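# Lift three sand cores from mould onto plywood boards

## Task

Remove three sand cores from the mould and set them down on the plywood boards next to it, releasing each one: the long core with the rounded nose, plus both upright bladed cores that sit in the mould half on the robot's right side. The remaining two cores must stay upright in the mould.

## Robot and tools

Robot: two arms, left_arm and right_arm, each with six joints and a two-finger gripper. Joint order everywhere (rows and result lists): waist, shoulder, elbow, wrist pitch, wrist yaw, wrist roll. Stated ranges in rad: waist -2.618 to 3.054, shoulder 0.000 to 3.142, elbow 0.000 to 3.142, wrist pitch -1.571 to 1.571, wrist yaw -1.571 to 1.571, wrist roll -2.094 to 2.094; real ends may differ by up to 0.059.

Frames: the scene frame has its origin at table-top height halfway between the nominal bases, +x pointing out over the table, +z up, and left_arm on the +y side (arm names do not match image sides). Calibrated bases in the scene frame: left_arm at (+0.031, +0.345, 0) m, quat_wxyz (+1.000, 0, 0, +0.008); right_arm at (+0.030, -0.335, 0) m, quat_wxyz (+1.000, 0, 0, -0.014). Each arm's end_effector_position (m) and end_effector_quat_wxyz are given in that arm's own base frame and can be off by a few cm. The gripper's fingers point along its +z and close along its y; the reported point sits between the pads about 1 cm short of the tips. Cameras: cam_left_wrist and cam_right_wrist, each 896x504, carried on the wrists.

The row: every motion command uses rows of 14 numbers, each in [-1, 1], covering both arms even if one is idle: six joint values then the opening for left_arm, then the same seven for right_arm. Joint values are offsets, not poses: they count from the Joint targets in force when the action (or move) begins, never from the previous row, so sending the same offset twice moves twice as far. Scale: 1.0 equals 2.224 rad for waist, shoulder and elbow and 8.485 rad for the three wrist joints. Sending 0 for an arm's joints re-commands its current targets. The opening is absolute: +1 fully open, -1 shut; a 0 is a real half-open command, so resend the present value to leave a gripper alone.

execute_actions(actions, cameras): actions is a list of actions; each action is a list of up to 15 rows, one per 1/30 s step; if shorter, its last row is held to fill 15 steps. An empty list just reports state and images. cameras selects views by name (omitted, null or ["all"] gives all; [] gives none; an unknown name voids the call). An action asking any joint more than 0.059 rad beyond its range is rejected for both arms; a malformed action, or a first action failing that check, rejects the whole call. Each step, a joint target may lead its measured angle by at most 0.339 rad (first three joints) or 2.2 rad (wrist joints), and targets implying a hand more than 200 mm from where it is get scaled back, so big changes need several actions.

move(target, speed, blend, opening_speed, blocking, cameras): target is one 14-number row or a list of up to 15 rows, all offsets from the same starting Joint targets; all joints travel together, so hands follow curves and nothing is avoided. speed is the peak rad/s of the joint with farthest to go, 0.01 to 12.57, default 0.5 (one value, or one per target). blend in rad rounds corners at intermediate targets. opening_speed (0.2 or more, scale units per second) closes or opens gradually; use it on fragile parts. blocking=false returns after about 0.5 s while the move continues. Paths last at least 0.5 s; over 10 s they stop short. The "move:" line reports done, off_target (resting more than 0.035 rad from target), moving, held or fault, plus limits=held if steps were withheld; neither done nor off_target implies contact status.

wait(seconds): 0 to 10, holds last commands; a running move keeps going. stop(): brakes the running move. zoom_image(camera, region): camera is cam_left_wrist or cam_right_wrist; region [x0, y0, x1, y1] in pixels of the latest image, origin top-left, at most 504 by 504. finished_scene(scene): ends the current scene with its number; call nothing else after it.

Result lines: Joint positions (rad, then finger-pad gap in m, 0.094 fully open), Joint velocities ("within noise" when still), Joint targets (the base for your next offsets), Joint torques (biased, noisy, include arm weight; joints 1-3 wrap at ±28 N m), grip_measured (opening on the command scale; no jump at contact; reads slightly wide when empty and a bit under the part's width when squeezing), grip_effort_nm (motor effort, negative closing, with offset), Tool commands. "joint sent to its limit" means a joint was clipped at its end; "joint command not followed" means the clearance check altered targets.

Cautions: grip firmly only a little below first-touch reading; release by commanding well above grip_measured, and only once the part is still and resting on the board. Do not drop cores, let them fall far, knock them off the table, or leave them off it. Avoid fast contacts, hard presses on the mould or table, and any contact between the two arms or a gripper closing on the other's fingers. Keep camera cables free of force. If an arm is pushing or was dragged, command targets back past its measured positions. Loose parts may occasionally be nudged by outside pushes. Limit holding loads or stretched poses for long: MOTOR HOT warns, OVER-TEMPERATURE FAULT folds and disables that arm.

Each tool is called after ">>>" as name(argument=value, ...), one argument or row to a line, values as JSON.

## Session

>>> execute_actions(
  actions=[],
)

Scene clock: 0.00 s.
left_arm: end_effector_position=(+0.3491, -0.0518, +0.2089) grip_measured=+1.000 grip_effort_nm=n/a end_effector_quat_wxyz=(+0.533, -0.007, +0.816, -0.226) | right_arm: end_effector_position=(+0.3047, +0.0784, +0.1820) grip_measured=+1.000 grip_effort_nm=n/a end_effector_quat_wxyz=(+0.477, +0.034, +0.863, +0.162)
Joint positions: left_arm=[0.064 1.008 0.577 0.059 0.429 -0.249 0.094] | right_arm=[0.21 0.845 0.563 -0.234 -0.068 0.329 0.094]
Joint velocities: within noise
Joint torques (N m): no reading
Heat: left arm: 34 °C; right arm: 38 °C.
Joint targets: left_arm=[0.064 1.000 0.586 0.062 0.431 -0.247] | right_arm=[0.210 0.838 0.575 -0.230 -0.068 0.327]
Tool commands: left_gripper/opening=+1.0 right_gripper/opening=+1.0

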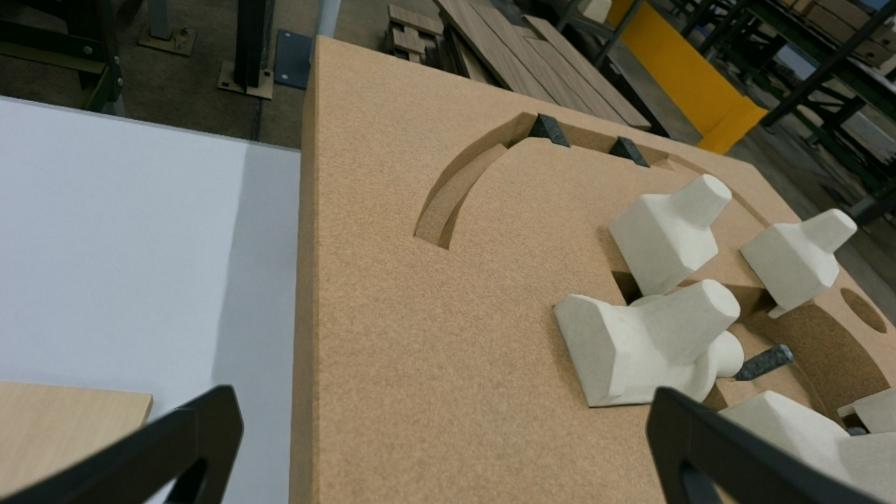

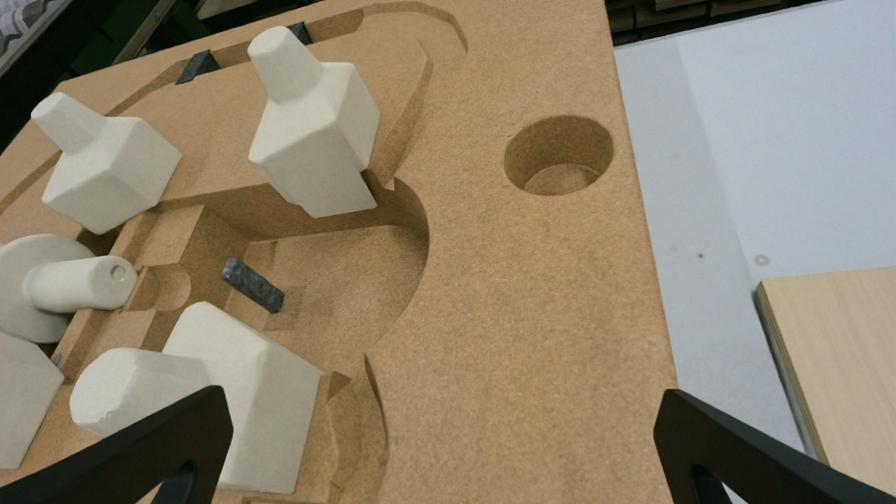

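>>> move(
  target=[
    [0,0.27,0.613,-0.178,-0.051,0.029,1,0,0.3426,0.6183,-0.1438,0.008,-0.0385,1],
    [-0.319,0.5486,0.8516,-0.1802,-0.080,-0.0418,1,0.1308,0.5737,0.7433,-0.0984,0.0414,0.0107,1],
  ],
  speed=[1.2,0.8],
  blend=0.15,
)

Scene clock: 10.43 s.
left_arm: end_effector_position=(+0.4128, -0.2613, +0.2181) grip_measured=+1.000 grip_effort_nm=0.037 end_effector_quat_wxyz=(+0.210, +0.008, +0.978, -0.011) | right_arm: end_effector_position=(+0.4844, +0.2130, +0.2190) grip_measured=+1.000 grip_effort_nm=0.027 end_effector_quat_wxyz=(+0.307, -0.007, +0.952, +0.007)
Joint positions: left_arm=[-0.65 2.211 2.457 -1.459 -0.229 -0.592 0.094] | right_arm=[0.503 2.114 2.197 -1.085 0.27 0.409 0.094]
Joint velocities: within noise
Joint torques (N m): left_arm=[0.36 -9.76 6.49 1.02 -0.33 -0.19] | right_arm=[-0.39 -10.1 8.08 1.14 0.23 0.06]
Heat: left arm: 34 °C; right arm: 38 °C.
Joint targets: left_arm=[-0.646 2.220 2.480 -1.467 -0.248 -0.601] | right_arm=[0.500 2.114 2.228 -1.065 0.284 0.417]
move: done

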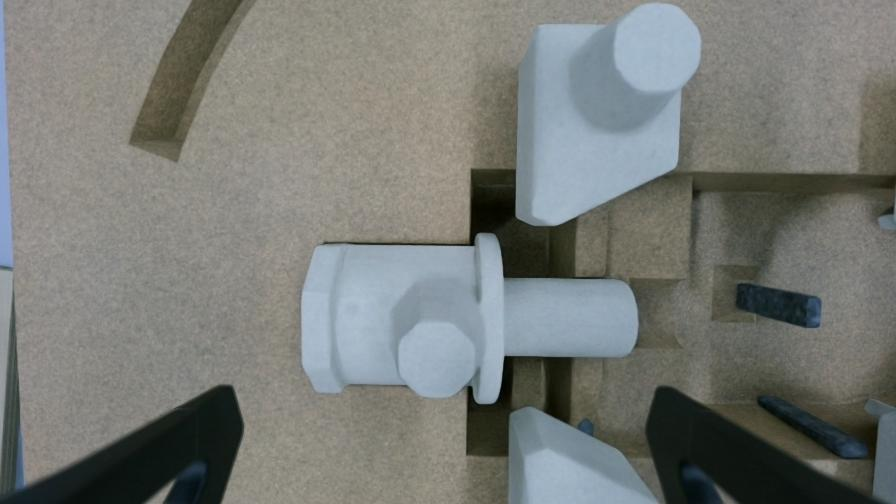

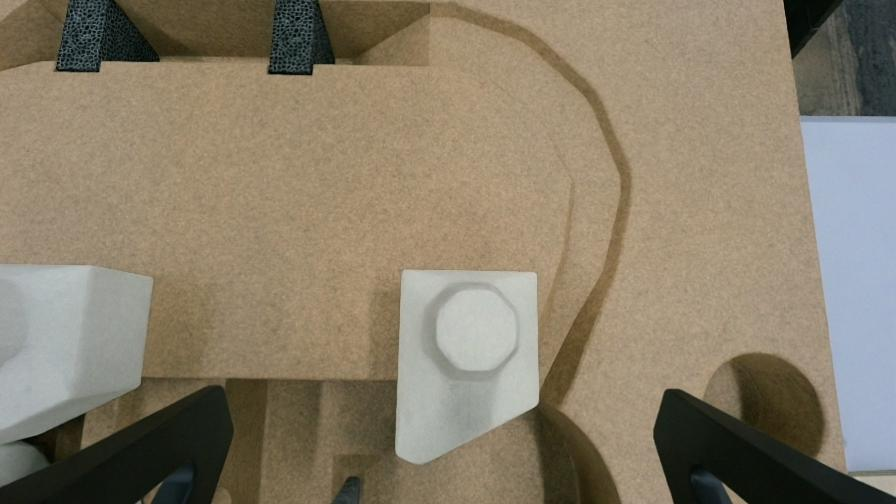

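>>> move(
  target=[0,-0.0391,-0.1763,0.0335,-0.0021,-0.0017,1,-0.0175,0.0121,-0.1237,0.0308,-0.0005,-0.002,1],
  speed=0.25,
)

Scene clock: 38.87 s.
left_arm: end_effector_position=(+0.4180, -0.2609, +0.1404) grip_measured=+1.000 grip_effort_nm=0.032 end_effector_quat_wxyz=(+0.189, +0.004, +0.982, +0.014) | right_arm: end_effector_position=(+0.5073, +0.2042, +0.1563) grip_measured=+1.000 grip_effort_nm=0.022 end_effector_quat_wxyz=(+0.310, +0.008, +0.951, +0.003)
Joint positions: left_arm=[-0.65 2.18 2.099 -1.197 -0.249 -0.606 0.094] | right_arm=[0.469 2.13 1.962 -0.826 0.27 0.405 0.094]
Joint velocities: within noise
Joint torques (N m): left_arm=[0.42 -14.13 4.1 1.16 -0.32 -0.18] | right_arm=[-0.64 -9.65 5.22 1.16 0.19 -0.1]
Heat: left arm: 43 °C; right arm: 42 °C.
Joint targets: left_arm=[-0.646 2.133 2.088 -1.182 -0.266 -0.616] | right_arm=[0.462 2.141 1.953 -0.804 0.279 0.400]
move: off_target (left_arm); left_arm: the shoulder is farthest, 0.047 rad from its target

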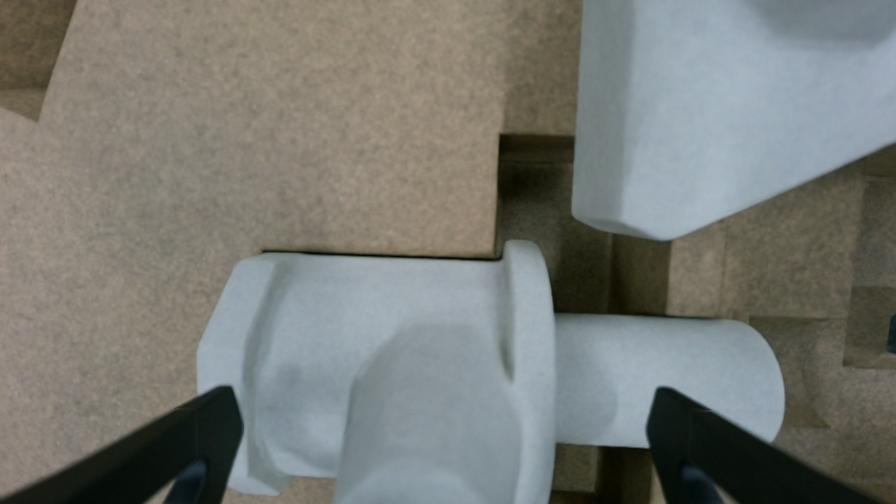

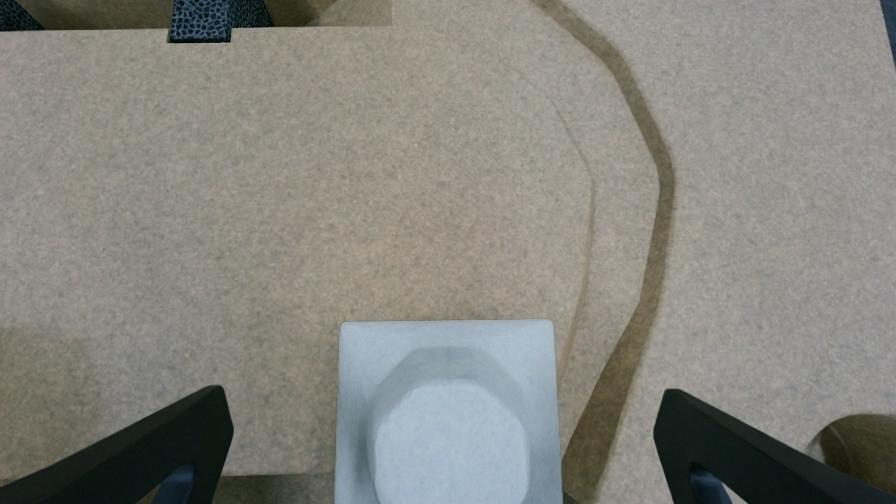

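>>> move(
  target=[0,0,0.0495,-0.013,0,0,1,0,0,0,0,0,0,-0.68],
  speed=0.25,
  opening_speed=0.8,
)

Scene clock: 48.03 s.
left_arm: end_effector_position=(+0.4125, -0.2567, +0.1599) grip_measured=+1.000 grip_effort_nm=0.037 end_effector_quat_wxyz=(+0.186, +0.004, +0.982, +0.017) | right_arm: end_effector_position=(+0.5076, +0.2041, +0.1565) grip_measured=-0.297 grip_effort_nm=-1.004 end_effector_quat_wxyz=(+0.311, +0.008, +0.950, +0.002)
Joint positions: left_arm=[-0.65 2.177 2.175 -1.286 -0.249 -0.607 0.094] | right_arm=[0.469 2.13 1.962 -0.824 0.272 0.404 0.033]
Joint velocities: within noise
Joint torques (N m): left_arm=[0.35 -13.74 6.84 0.92 -0.32 -0.15] | right_arm=[-0.64 -9.62 5.22 1.15 0.17 -0.08]
Heat: left arm: 46 °C; right arm: 44 °C.
Joint targets: left_arm=[-0.646 2.133 2.198 -1.293 -0.266 -0.616] | right_arm=[0.462 2.141 1.953 -0.804 0.279 0.400]
move: off_target (left_arm); left_arm: the shoulder is farthest, 0.044 rad from its target

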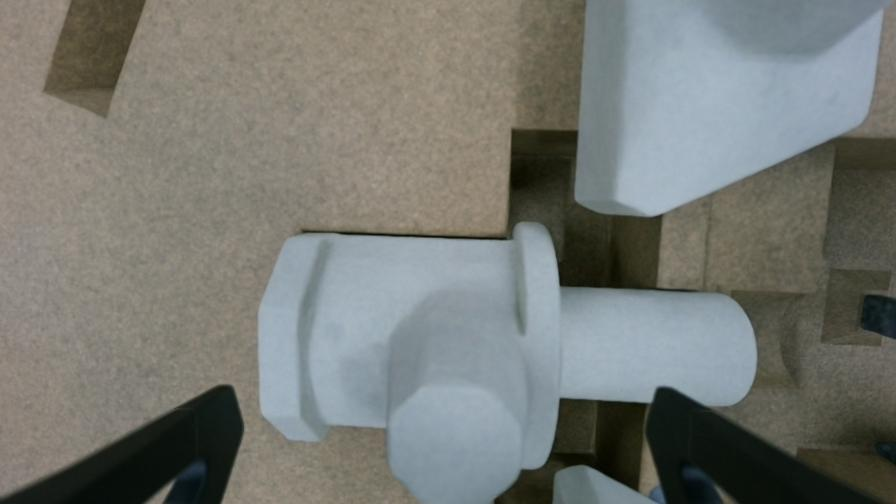

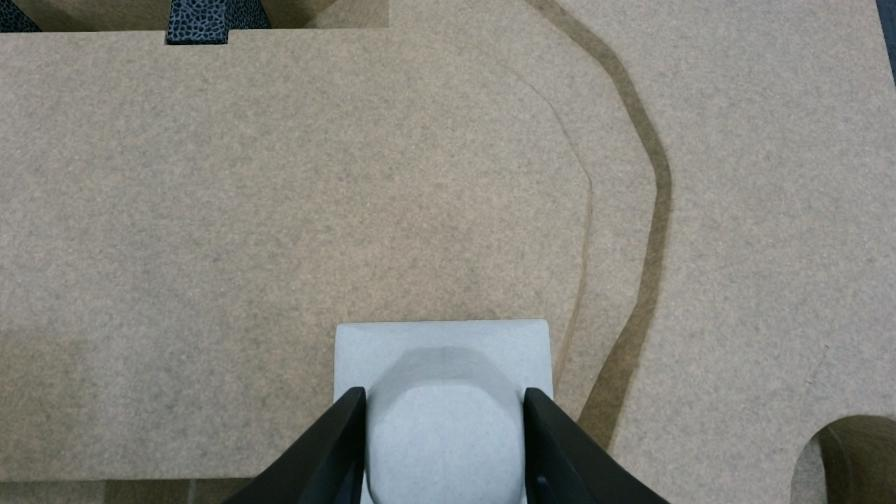

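>>> move(
  target=[
    [0,0,0.0135,-0.0035,0,0,1,0,-0.0067,0.1286,-0.0295,0,0,-0.68],
    [0,0,0.0135,-0.0035,0,0,-0.75,0,-0.0067,0.1286,-0.0295,0,0,-0.68],
  ],
  speed=0.25,
  opening_speed=0.8,
)

Scene clock: 60.33 s.
left_arm: end_effector_position=(+0.4110, -0.2561, +0.1666) grip_measured=-0.419 grip_effort_nm=-0.994 end_effector_quat_wxyz=(+0.185, +0.003, +0.983, +0.016) | right_arm: end_effector_position=(+0.4943, +0.1982, +0.2047) grip_measured=-0.297 grip_effort_nm=-1.009 end_effector_quat_wxyz=(+0.296, +0.005, +0.955, -0.004)
Joint positions: left_arm=[-0.65 2.177 2.203 -1.313 -0.247 -0.61 0.027] | right_arm=[0.469 2.141 2.194 -1.079 0.267 0.404 0.033]
Joint velocities: within noise
Joint torques (N m): left_arm=[0.35 -13.79 7.04 0.9 -0.34 -0.11] | right_arm=[-0.65 -11.47 9.24 1.14 0.21 -0.09]
Heat: left arm: 49 °C; right arm: 46 °C.
Joint targets: left_arm=[-0.646 2.133 2.229 -1.322 -0.266 -0.616] | right_arm=[0.462 2.126 2.239 -1.054 0.279 0.401]
move: off_target (left_arm, right_arm); target 2's new numbers were sent with left_arm's shoulder 0.044 rad from that target; left_arm: the shoulder is farthest, 0.044 rad from its target; right_arm: the elbow is farthest, 0.045 rad from its target

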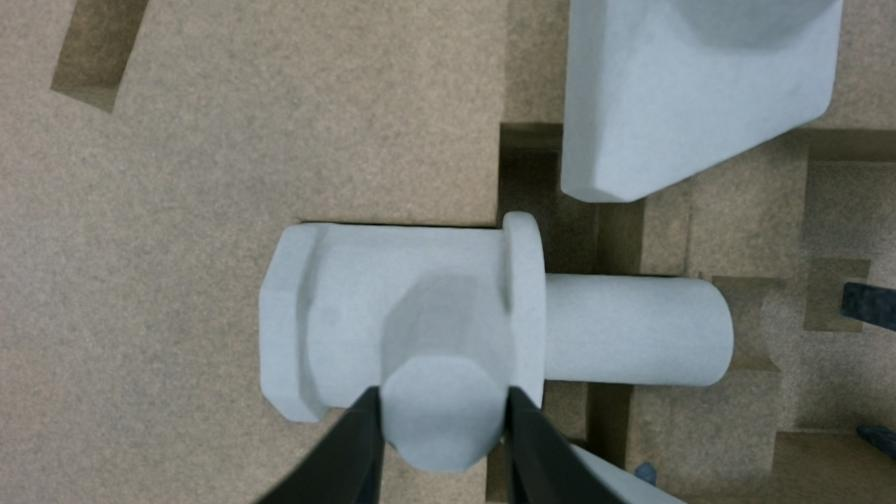

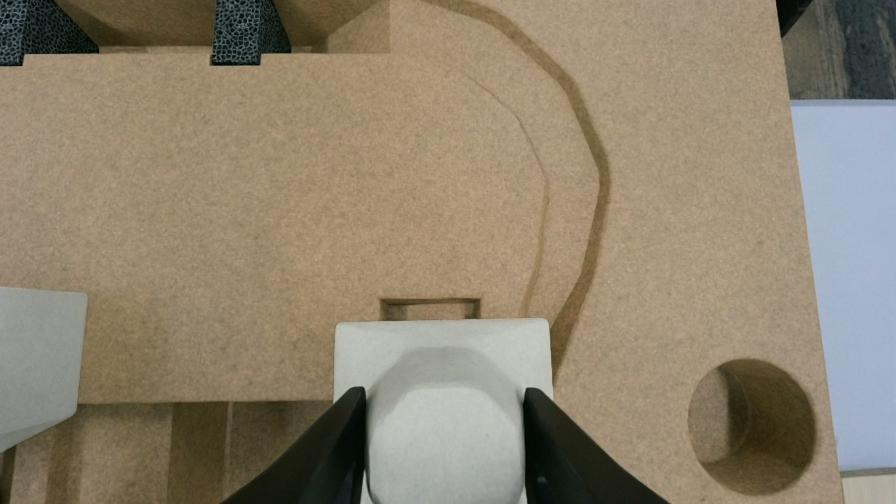

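>>> move(
  target=[
    [0,-0.0013,0.0859,-0.0198,0,0,-0.75,0,-0.0117,0.0094,-0.0031,0,0,-0.68],
    [0,0.0076,0.1668,-0.028,0,0,-0.75,-0.002,-0.0926,-0.076,-0.0054,0,0,-0.68],
    [0,-0.0598,0.0544,-0.0206,0,0,-0.75,-0.003,-0.1776,-0.1587,-0.0065,0,0,-0.68],
    [0,-0.1641,-0.1075,-0.0083,0,0,-0.75,-0.2302,-0.1776,-0.1587,-0.0065,-0.0176,-0.026,-0.68],
    [0,-0.2091,-0.1075,-0.0189,0,0,-0.75,-0.464,-0.1776,-0.1587,-0.0065,-0.0329,-0.0473,-0.68],
    [0.4717,-0.3251,-0.2977,0.0002,0.0473,0.1173,-0.75,-0.464,-0.1259,-0.2648,-0.0573,-0.0329,-0.0473,-0.68],
  ],
  speed=[0.25,0.3,0.5,0.6,0.6,0.7],
  blend=[0.03,0.06,0.1,0.1,0.1,0],
)

Scene clock: 84.83 s.
left_arm: end_effector_position=(+0.2855, +0.1013, +0.2243) grip_measured=-0.419 grip_effort_nm=-0.999 end_effector_quat_wxyz=(+0.155, -0.007, +0.988, +0.005) | right_arm: end_effector_position=(+0.2620, -0.1688, +0.1353) grip_measured=-0.297 grip_effort_nm=-1.004 end_effector_quat_wxyz=(-0.063, +0.284, +0.957, +0.015)
Joint positions: left_arm=[0.402 1.465 1.557 -1.371 0.108 0.372 0.027] | right_arm=[-0.572 1.847 1.651 -1.504 0.006 0.005 0.033]
Joint velocities: within noise
Joint torques (N m): left_arm=[0.09 -8.9 5.42 1.54 0.42 0.04] | right_arm=[0.14 -7.47 4.85 -0.45 -0.06 -0.11]
Heat: left arm: 52 °C; right arm: 49 °C.
Joint targets: left_arm=[0.403 1.410 1.566 -1.320 0.136 0.380] | right_arm=[-0.571 1.846 1.650 -1.540 0.000 -0.001]
move: off_target (left_arm, right_arm); left_arm: the shoulder is farthest, 0.055 rad from its target; right_arm: the wrist pitch is farthest, 0.037 rad from its target

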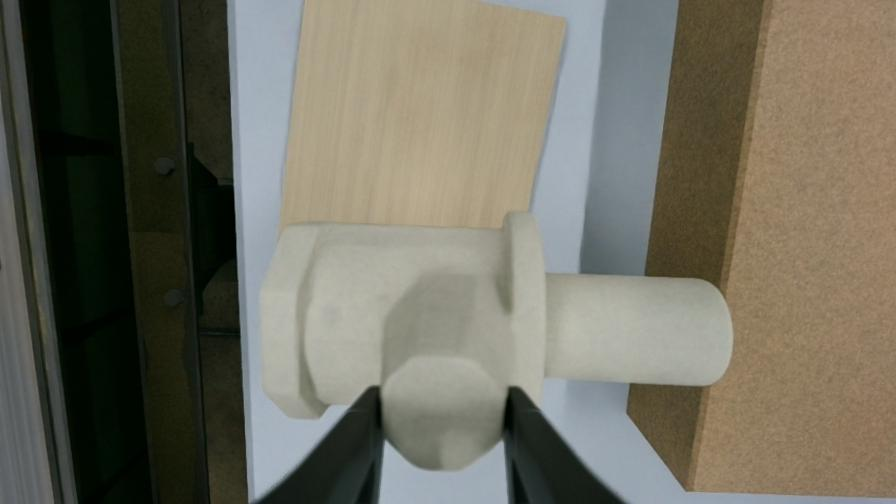

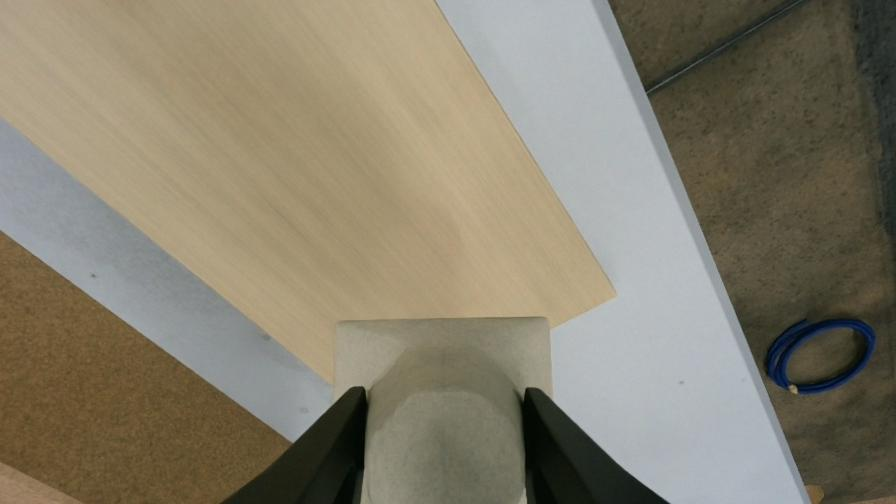

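>>> move(
  target=[
    [0.0301,0.0315,-0.0589,0.0271,0.0055,0.0085,-0.75,0,0.0468,0.0018,0.0024,0,0,-0.68],
    [0.0301,0.0315,-0.1061,0.0395,0.0055,0.0085,-0.75,0,0.0782,0.0135,0.0059,0,0,-0.68],
    [0.0301,0.0315,-0.1376,0.0477,0.0055,0.0085,-0.75,0,0.1007,0.018,0.0083,0,0,-0.68],
    [0.0301,0.0315,-0.1556,0.0523,0.0055,0.0085,-0.75,0,0.1322,0.0315,0.0083,0,0,-0.68],
    [0.0301,0.0315,-0.1556,0.0523,0.0055,0.0085,-0.75,0,0.1592,0.0396,0.0128,0,0,-0.68],
    [0.0301,0.0315,-0.1556,0.0523,0.0055,0.0085,-0.75,0,0.1772,0.0477,0.0187,0,0,-0.68],
  ],
  speed=[0.25,0.12,0.1,0.1,0.1,0.1],
  blend=[0.02,0.02,0.02,0.02,0.02,0],
)

Scene clock: 118.80 s.
left_arm: end_effector_position=(+0.3120, +0.1271, +0.1385) grip_measured=-0.420 grip_effort_nm=-0.999 end_effector_quat_wxyz=(+0.189, +0.004, +0.982, +0.011) | right_arm: end_effector_position=(+0.2918, -0.1883, +0.0438) grip_measured=-0.300 grip_effort_nm=-1.004 end_effector_quat_wxyz=(-0.145, +0.281, +0.948, +0.039)
Joint positions: left_arm=[0.463 1.489 1.21 -0.941 0.149 0.445 0.027] | right_arm=[-0.572 2.197 1.759 -1.435 0.007 0.005 0.033]
Joint velocities: within noise
Joint torques (N m): left_arm=[0.64 -5.91 5.86 1.82 0.51 0.02] | right_arm=[0.13 -6.28 4.37 0.11 -0.08 -0.11]
Heat: left arm: 46 °C; right arm: 45 °C.
Joint targets: left_arm=[0.470 1.480 1.220 -0.877 0.182 0.452] | right_arm=[-0.571 2.240 1.757 -1.382 0.000 -0.001]
move: off_target (left_arm, right_arm); left_arm: the wrist pitch is farthest, 0.064 rad from its target; right_arm: the wrist pitch is farthest, 0.054 rad from its target

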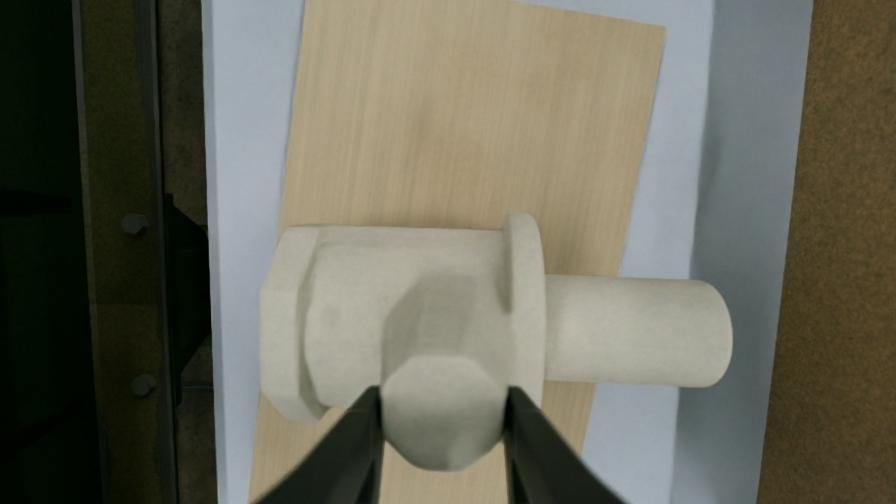

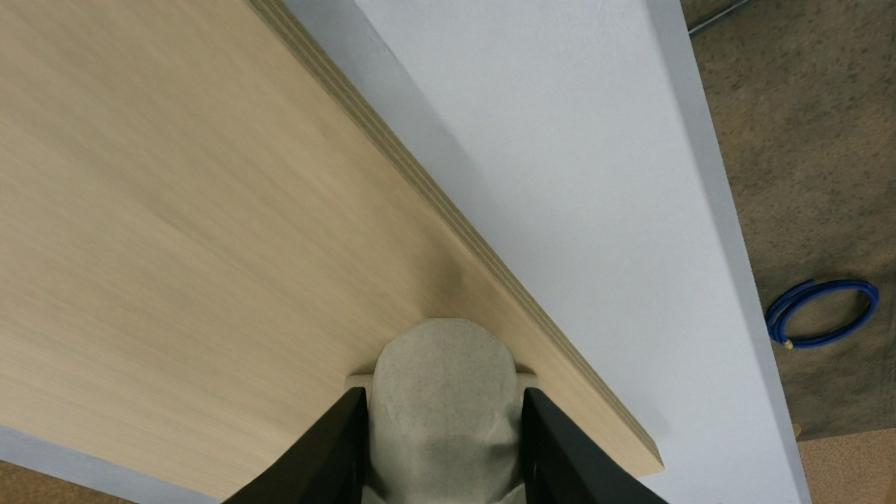

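>>> move(
  target=[
    [0,0,-0.0135,0.0041,0,0,-0.75,0,-0.0121,0,-0.0048,0,0,-0.68],
    [0,0,-0.0225,0.0059,0,0,-0.75,0,-0.0121,0,-0.0048,0,0,0.1],
    [0,0,-0.0225,0.0059,0,0,-0.75,0,-0.07,0,-0.0048,0,0,0.1],
  ],
  speed=[0.08,0.06,0.2],
  opening_speed=0.4,
)

Scene clock: 130.50 s.
left_arm: end_effector_position=(+0.3163, +0.1288, +0.1320) grip_measured=-0.419 grip_effort_nm=-0.999 end_effector_quat_wxyz=(+0.199, +0.005, +0.980, +0.015) | right_arm: end_effector_position=(+0.2963, -0.1911, +0.0707) grip_measured=+0.097 grip_effort_nm=0.188 end_effector_quat_wxyz=(-0.106, +0.283, +0.953, +0.028)
Joint positions: left_arm=[0.463 1.489 1.176 -0.885 0.151 0.445 0.027] | right_arm=[-0.572 2.116 1.76 -1.434 0.007 0.005 0.052]
Joint velocities: within noise
Joint torques (N m): left_arm=[0.58 -6 4.6 1.79 0.48 0.03] | right_arm=[0.14 -11.86 4.62 -0.15 -0.07 -0.1]
Heat: left arm: 43 °C; right arm: 45 °C.
Joint targets: left_arm=[0.470 1.480 1.170 -0.827 0.182 0.452] | right_arm=[-0.571 2.085 1.756 -1.422 0.000 -0.001]
move: off_target (left_arm); left_arm: the wrist pitch is farthest, 0.058 rad from its target

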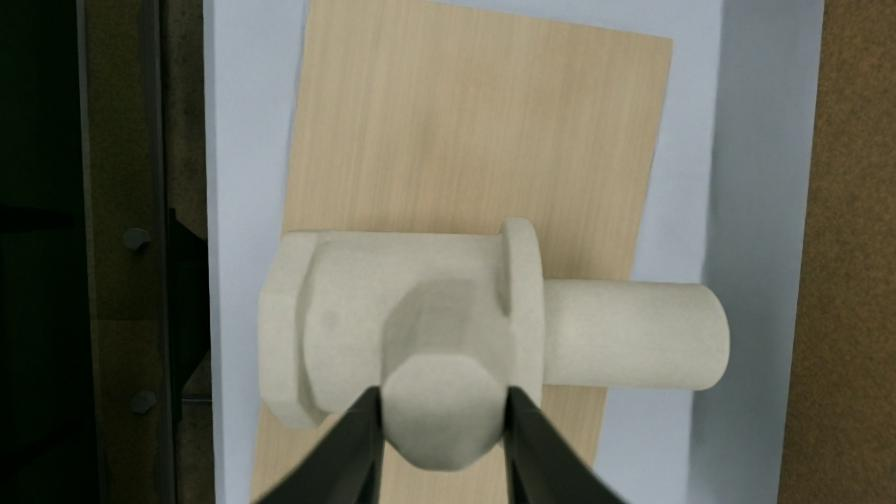

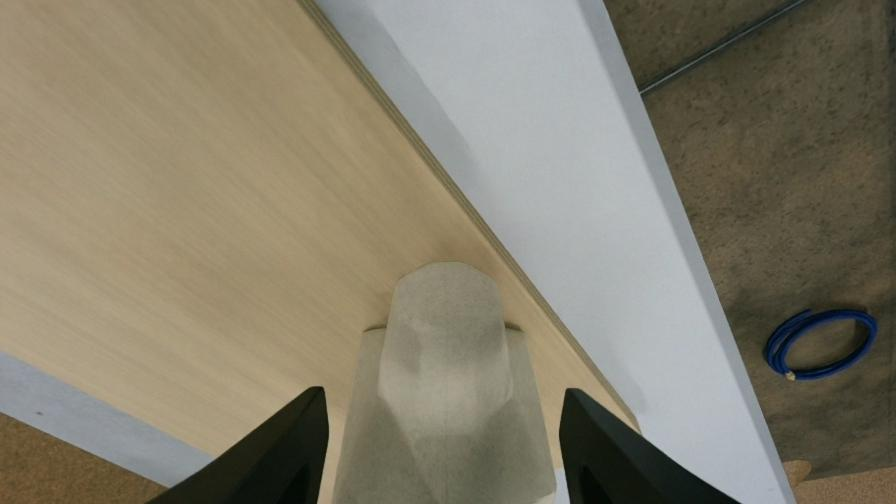

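>>> move(
  target=[
    [0,0,-0.0135,0.003,0,0,-0.75,0,-0.0922,0,0,0,0,0.1],
    [0,0,-0.0135,0.003,0,0,-0.75,0.1668,-0.2181,0.0872,-0.0033,0,0,0.1],
    [0,0,-0.0135,0.003,0,0,-0.75,0.5638,-0.1551,0.0535,0.008,0.0283,0.0778,0.1],
  ],
  speed=[0.2,0.6,0.8],
  blend=[0.05,0.1,0],
)

Scene clock: 140.30 s.
left_arm: end_effector_position=(+0.3165, +0.1287, +0.1307) grip_measured=-0.419 grip_effort_nm=-1.004 end_effector_quat_wxyz=(+0.204, +0.006, +0.979, +0.017) | right_arm: end_effector_position=(+0.3189, +0.2109, +0.2435) grip_measured=+0.097 grip_effort_nm=0.178 end_effector_quat_wxyz=(+0.204, +0.002, +0.979, +0.020)
Joint positions: left_arm=[0.463 1.48 1.159 -0.865 0.152 0.446 0.027] | right_arm=[0.687 1.735 1.884 -1.371 0.226 0.651 0.052]
Joint velocities: within noise
Joint torques (N m): left_arm=[0.64 -5.2 3.63 1.87 0.47 -0.01] | right_arm=[-0.31 -6.42 4.6 0.82 0.24 0.06]
Heat: left arm: 41 °C; right arm: 47 °C.
Joint targets: left_arm=[0.470 1.480 1.140 -0.801 0.182 0.452] | right_arm=[0.683 1.740 1.876 -1.354 0.240 0.659]
move: off_target (left_arm); left_arm: the wrist pitch is farthest, 0.064 rad from its target

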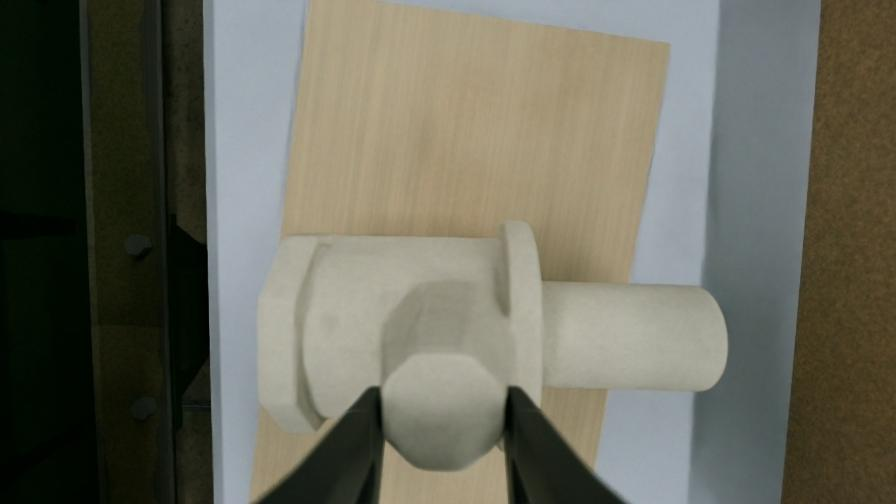

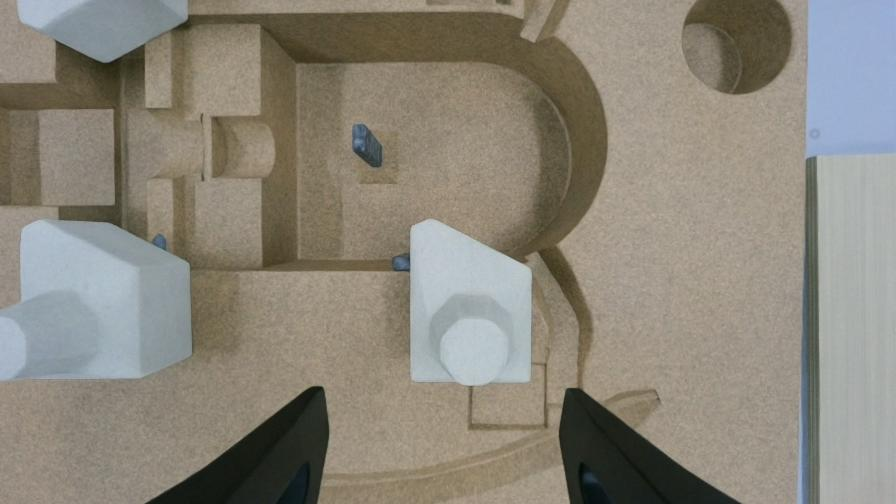

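>>> move(
  target=[
    [0,0,0.0045,-0.0041,0,0,-0.75,0,-0.045,0,0,0,0,1],
    [0,0,0.0045,-0.0041,0,0,0.15,-0.0027,-0.0225,-0.1749,0.0324,-0.0012,-0.0016,1],
    [0,0,0.07,-0.018,0,0,0.15,-0.0027,-0.0225,-0.1749,0.0324,-0.0012,-0.0016,1],
  ],
  speed=[0.25,0.3,0.2],
  opening_speed=0.45,
)

Scene clock: 160.53 s.
left_arm: end_effector_position=(+0.3239, +0.1296, +0.1621) grip_measured=+0.148 grip_effort_nm=0.115 end_effector_quat_wxyz=(+0.219, +0.009, +0.975, +0.017) | right_arm: end_effector_position=(+0.3115, +0.2045, +0.1572) grip_measured=+0.997 grip_effort_nm=0.178 end_effector_quat_wxyz=(+0.180, -0.002, +0.984, -0.001)
Joint positions: left_arm=[0.463 1.48 1.271 -0.949 0.166 0.447 0.054] | right_arm=[0.687 1.685 1.494 -1.097 0.227 0.65 0.094]
Joint velocities: within noise
Joint torques (N m): left_arm=[0.58 -5.22 7.3 1.17 0.32 -0.01] | right_arm=[-0.87 -6.35 4.98 0.72 0.12 -0.09]
Heat: left arm: 39 °C; right arm: 45 °C.
Joint targets: left_arm=[0.470 1.480 1.296 -0.954 0.182 0.452] | right_arm=[0.677 1.690 1.487 -1.080 0.230 0.646]
move: done

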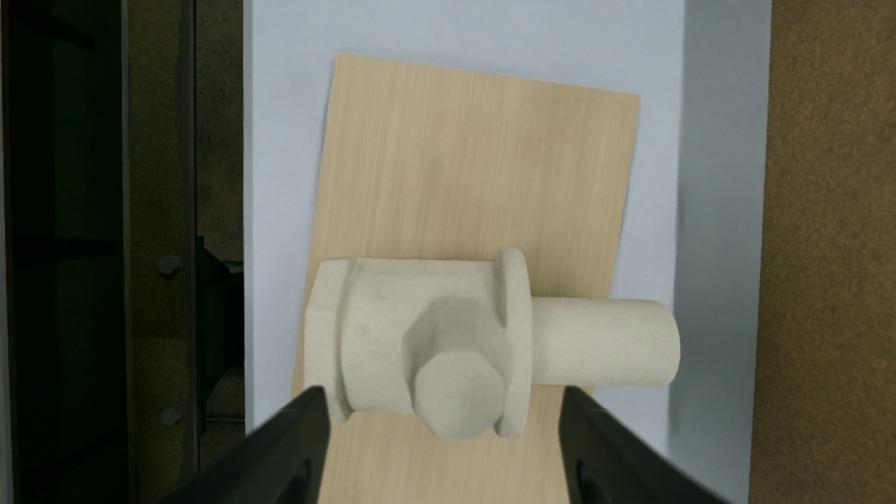

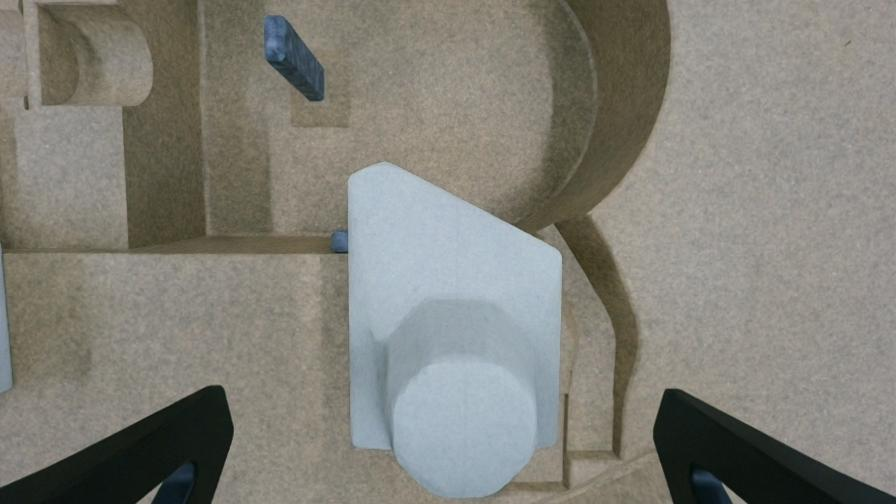

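>>> move(
  target=[
    [0,0,0.06,-0.012,0,0,0.15,-0.0045,0.0103,0.0126,-0.0006,0,0,1],
    [0,0,0.06,-0.012,0,0,0.15,-0.0045,0.0103,0.0126,-0.0006,0,0,-0.68],
  ],
  speed=0.2,
  opening_speed=0.9,
)

Scene clock: 167.10 s.
left_arm: end_effector_position=(+0.3274, +0.1312, +0.1989) grip_measured=+0.148 grip_effort_nm=0.120 end_effector_quat_wxyz=(+0.233, +0.010, +0.972, +0.024) | right_arm: end_effector_position=(+0.3146, +0.2016, +0.1507) grip_measured=-0.306 grip_effort_nm=-0.999 end_effector_quat_wxyz=(+0.172, +0.002, +0.985, -0.007)
Joint positions: left_arm=[0.463 1.48 1.405 -1.051 0.167 0.447 0.054] | right_arm=[0.675 1.703 1.494 -1.095 0.225 0.649 0.033]
Joint velocities: within noise
Joint torques (N m): left_arm=[0.58 -5.27 7.21 1.22 0.32 -0.01] | right_arm=[-0.66 -6.16 7.1 0.63 0.14 -0.08]
Heat: left arm: 39 °C; right arm: 44 °C.
Joint targets: left_arm=[0.470 1.480 1.429 -1.056 0.182 0.452] | right_arm=[0.667 1.713 1.515 -1.085 0.230 0.646]
move: done

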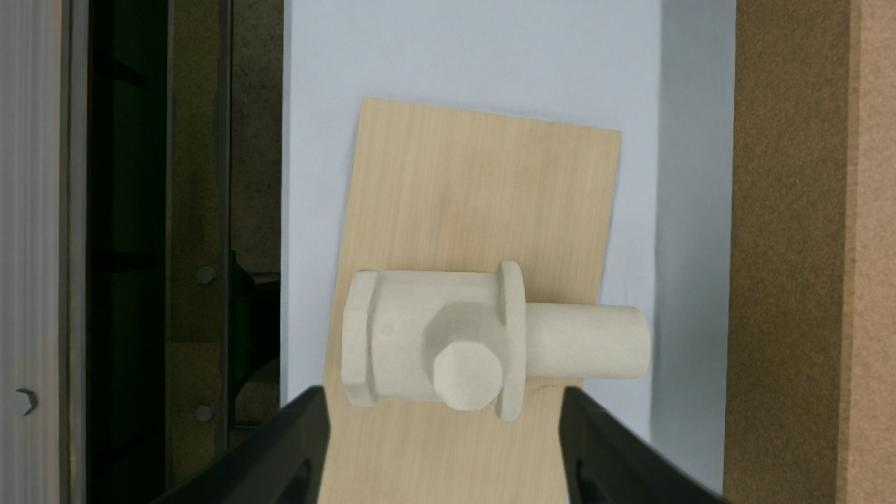

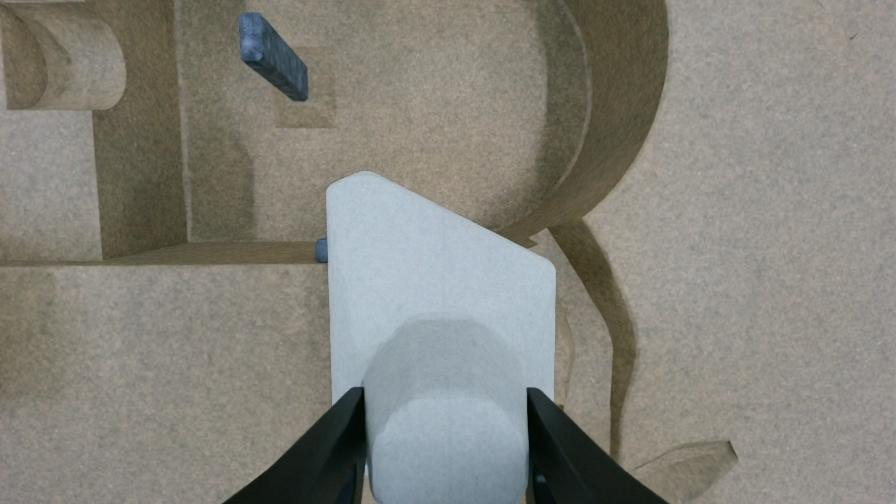

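>>> move(
  target=[
    [0,0,0,0,0,0,0.15,0,0.009,0.1731,-0.0348,0,0,-0.68],
    [0,0,0,0,0,0,0.15,-0.3988,-0.0508,0.0382,0.01,-0.0271,-0.0761,-0.68],
    [0,0,0,0,0,0,0.15,-0.3988,-0.1277,-0.2257,0.0913,-0.0271,-0.0761,-0.68],
    [0,0,0,0,0,0,0.15,-0.3988,-0.1335,-0.3723,0.1397,-0.0271,-0.0761,-0.68],
  ],
  speed=[0.3,0.7,0.5,0.25],
  blend=[0.05,0.1,0.1,0],
  cameras=["cam_right_wrist"],
)

Scene clock: 205.40 s.
left_arm: end_effector_position=(+0.3273, +0.1312, +0.1988) grip_measured=+0.148 grip_effort_nm=0.115 end_effector_quat_wxyz=(+0.233, +0.010, +0.972, +0.023) | right_arm: end_effector_position=(+0.3862, -0.0861, +0.0943) grip_measured=-0.306 grip_effort_nm=-1.004 end_effector_quat_wxyz=(+0.414, +0.102, +0.903, -0.048)
Joint positions: left_arm=[0.463 1.48 1.405 -1.051 0.167 0.447 0.054] | right_arm=[-0.22 1.439 0.693 0.035 0.005 0.002 0.033]
Joint velocities: within noise
Joint torques (N m): left_arm=[0.58 -5.31 7.21 1.22 0.3 -0.03] | right_arm=[0.01 -6.74 5.18 1.91 -0.06 -0.06]
Heat: left arm: 38 °C; right arm: 44 °C.
Joint targets: left_arm=[0.470 1.480 1.429 -1.056 0.182 0.452] | right_arm=[-0.219 1.416 0.686 0.101 0.000 0.000]
move: off_target (right_arm); right_arm: the wrist pitch is farthest, 0.065 rad from its target
Images, in order (width x height): cam_right_wrist 896x504.

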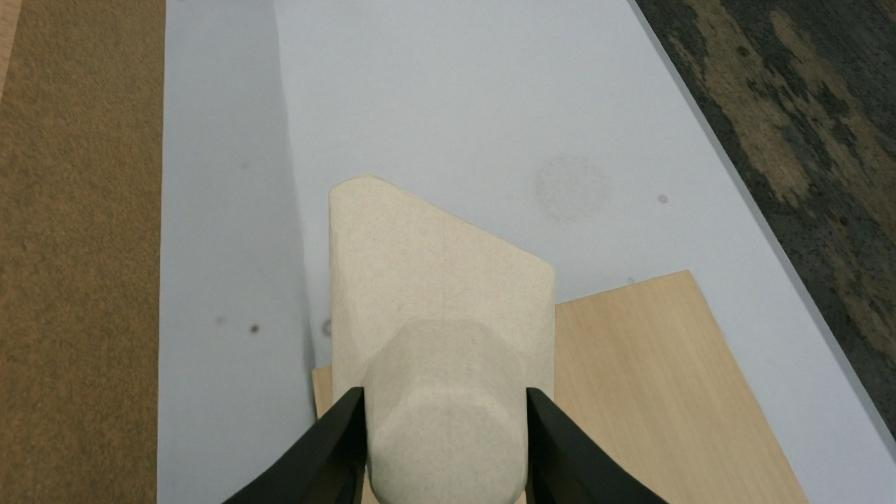

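>>> move(
  target=[
    [0,0,0,0,0,0,0.15,-0.009,-0.0128,-0.0778,0.0246,0,0,-0.68],
    [0,0,0,0,0,0,0.15,-0.009,-0.0148,-0.1466,0.0494,0,0,-0.68],
  ],
  speed=0.12,
  blend=[0.03,0],
  cameras=["cam_right_wrist"],
)

Scene clock: 221.87 s.
left_arm: end_effector_position=(+0.3273, +0.1312, +0.1988) grip_measured=+0.148 grip_effort_nm=0.125 end_effector_quat_wxyz=(+0.233, +0.010, +0.972, +0.023) | right_arm: end_effector_position=(+0.3645, -0.0831, +0.0815) grip_measured=-0.306 grip_effort_nm=-1.004 end_effector_quat_wxyz=(+0.507, +0.097, +0.854, -0.057)
Joint positions: left_arm=[0.463 1.48 1.405 -1.051 0.167 0.447 0.054] | right_arm=[-0.228 1.396 0.378 0.519 -0.002 0 0.033]
Joint velocities: within noise
Joint torques (N m): left_arm=[0.55 -5.27 7.24 1.22 0.29 0.01] | right_arm=[-1.05 -4.93 3.77 1.43 0.01 -0.04]
Heat: left arm: 38 °C; right arm: 43 °C.
Joint targets: left_arm=[0.470 1.480 1.429 -1.056 0.182 0.452] | right_arm=[-0.240 1.383 0.360 0.520 0.000 0.000]
move: done
Images, in order (width x height): cam_right_wrist 896x504.

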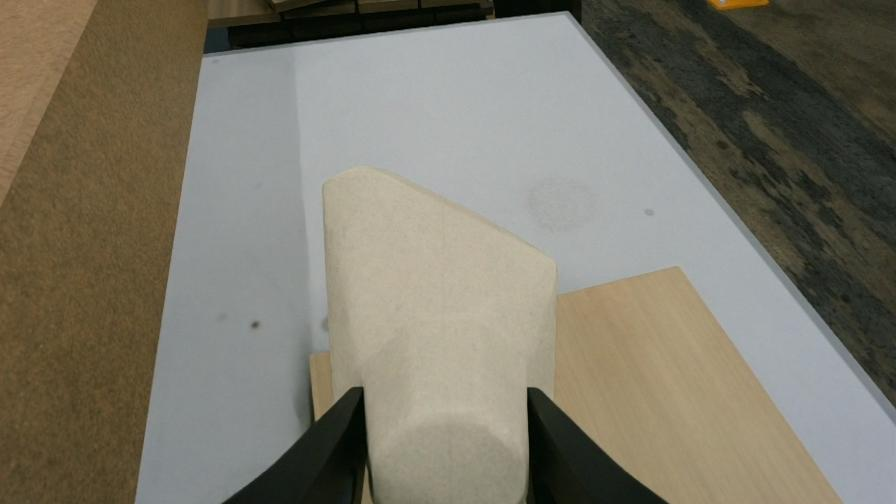

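>>> move(
  target=[0,0,0,0,0,0,0.15,0,0.0063,-0.0728,0.0259,0,0,-0.68],
  speed=0.12,
  cameras=["cam_right_wrist"],
)

Scene clock: 227.17 s.
left_arm: end_effector_position=(+0.3273, +0.1312, +0.1988) grip_measured=+0.148 grip_effort_nm=0.125 end_effector_quat_wxyz=(+0.233, +0.010, +0.972, +0.023) | right_arm: end_effector_position=(+0.3440, -0.0795, +0.0747) grip_measured=-0.306 grip_effort_nm=-1.004 end_effector_quat_wxyz=(+0.544, +0.096, +0.831, -0.062)
Joint positions: left_arm=[0.463 1.48 1.405 -1.051 0.167 0.447 0.054] | right_arm=[-0.231 1.396 0.219 0.765 -0.002 0 0.033]
Joint velocities: within noise
Joint torques (N m): left_arm=[0.54 -5.19 7.32 1.22 0.3 0] | right_arm=[-0.77 -3.26 2.86 1.27 0.01 -0.04]
Heat: left arm: 38 °C; right arm: 42 °C.
Joint targets: left_arm=[0.470 1.480 1.429 -1.056 0.182 0.452] | right_arm=[-0.240 1.397 0.198 0.739 0.000 0.000]
move: done
Images, in order (width x height): cam_right_wrist 896x504.

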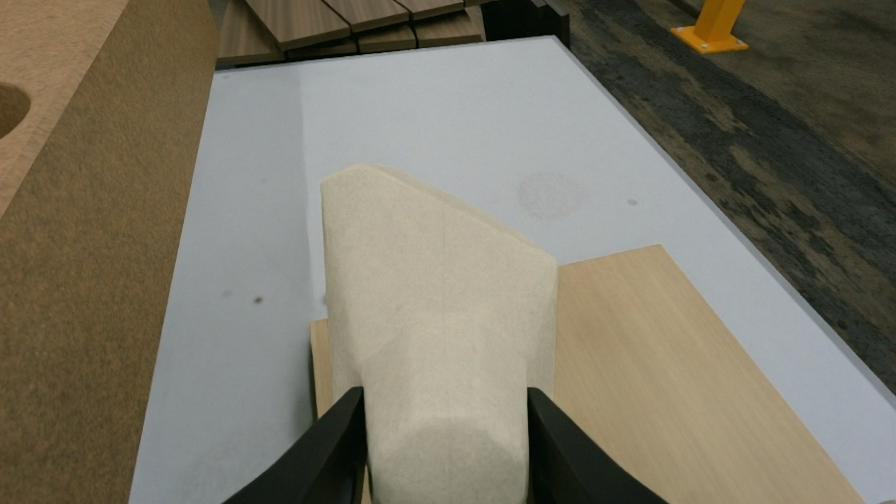

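>>> move(
  target=[0,0,0,0,0,0,0.15,0,0.0733,-0.045,0.0343,0,0,-0.68],
  speed=0.12,
  cameras=["cam_right_wrist"],
)

Scene clock: 240.67 s.
left_arm: end_effector_position=(+0.3273, +0.1312, +0.1988) grip_measured=+0.148 grip_effort_nm=0.120 end_effector_quat_wxyz=(+0.233, +0.010, +0.972, +0.023) | right_arm: end_effector_position=(+0.3364, -0.0778, +0.0678) grip_measured=-0.306 grip_effort_nm=-1.004 end_effector_quat_wxyz=(+0.577, +0.093, +0.808, -0.067)
Joint positions: left_arm=[0.463 1.48 1.405 -1.051 0.167 0.447 0.054] | right_arm=[-0.231 1.542 0.12 1.091 -0.001 0 0.033]
Joint velocities: within noise
Joint torques (N m): left_arm=[0.55 -5.27 7.28 1.21 0.29 -0.02] | right_arm=[-0.76 -2.19 1.76 1.01 0.01 -0.04]
Heat: left arm: 39 °C; right arm: 40 °C.
Joint targets: left_arm=[0.470 1.480 1.429 -1.056 0.182 0.452] | right_arm=[-0.240 1.560 0.098 1.031 0.000 0.000]
move: off_target (right_arm); right_arm: the wrist pitch is farthest, 0.061 rad from its target
Images, in order (width x height): cam_right_wrist 896x504.

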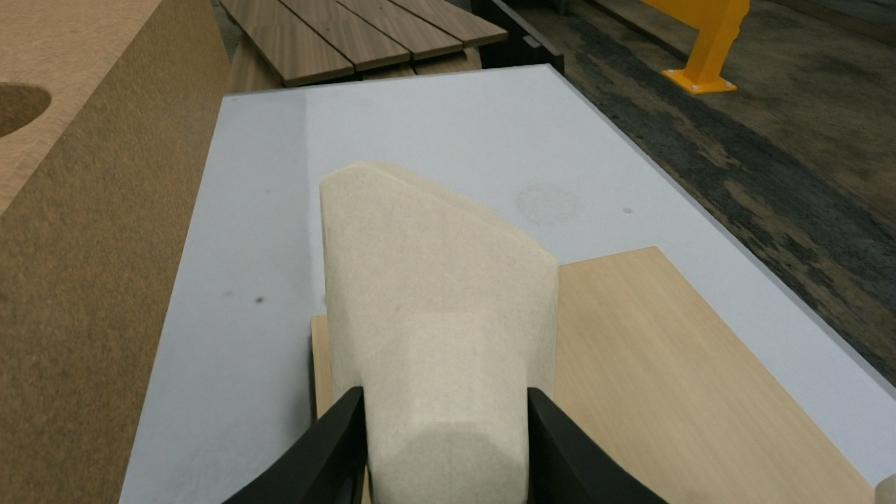

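>>> move(
  target=[0,0,0,0,0,0,0.15,0,0.036,0,0,0,0,-0.34],
  speed=0.06,
  opening_speed=0.5,
  cameras=["cam_right_wrist"],
)

Scene clock: 246.97 s.
left_arm: end_effector_position=(+0.3273, +0.1312, +0.1988) grip_measured=+0.148 grip_effort_nm=0.125 end_effector_quat_wxyz=(+0.233, +0.010, +0.972, +0.023) | right_arm: end_effector_position=(+0.3389, -0.0785, +0.0640) grip_measured=-0.306 grip_effort_nm=-1.009 end_effector_quat_wxyz=(+0.581, +0.093, +0.806, -0.067)
Joint positions: left_arm=[0.463 1.48 1.405 -1.051 0.167 0.447 0.054] | right_arm=[-0.231 1.609 0.12 1.168 -0.001 0 0.033]
Joint velocities: within noise
Joint torques (N m): left_arm=[0.58 -5.19 7.28 1.21 0.29 -0.01] | right_arm=[-0.77 -1.36 1.44 0.29 0 -0.03]
Heat: left arm: 39 °C; right arm: 39 °C.
Joint targets: left_arm=[0.470 1.480 1.429 -1.056 0.182 0.452] | right_arm=[-0.240 1.640 0.098 1.031 0.000 0.000]
move: off_target (right_arm); right_arm: the wrist pitch is farthest, 0.137 rad from its target
Images, in order (width x height): cam_right_wrist 896x504.

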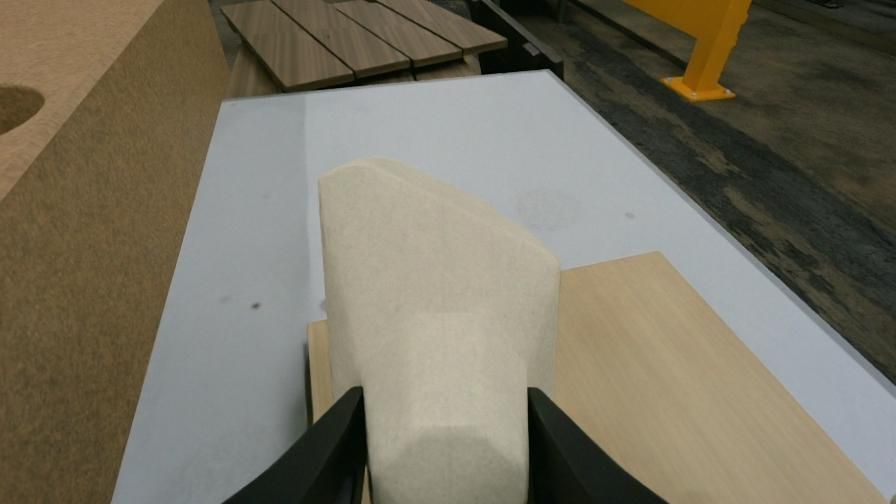

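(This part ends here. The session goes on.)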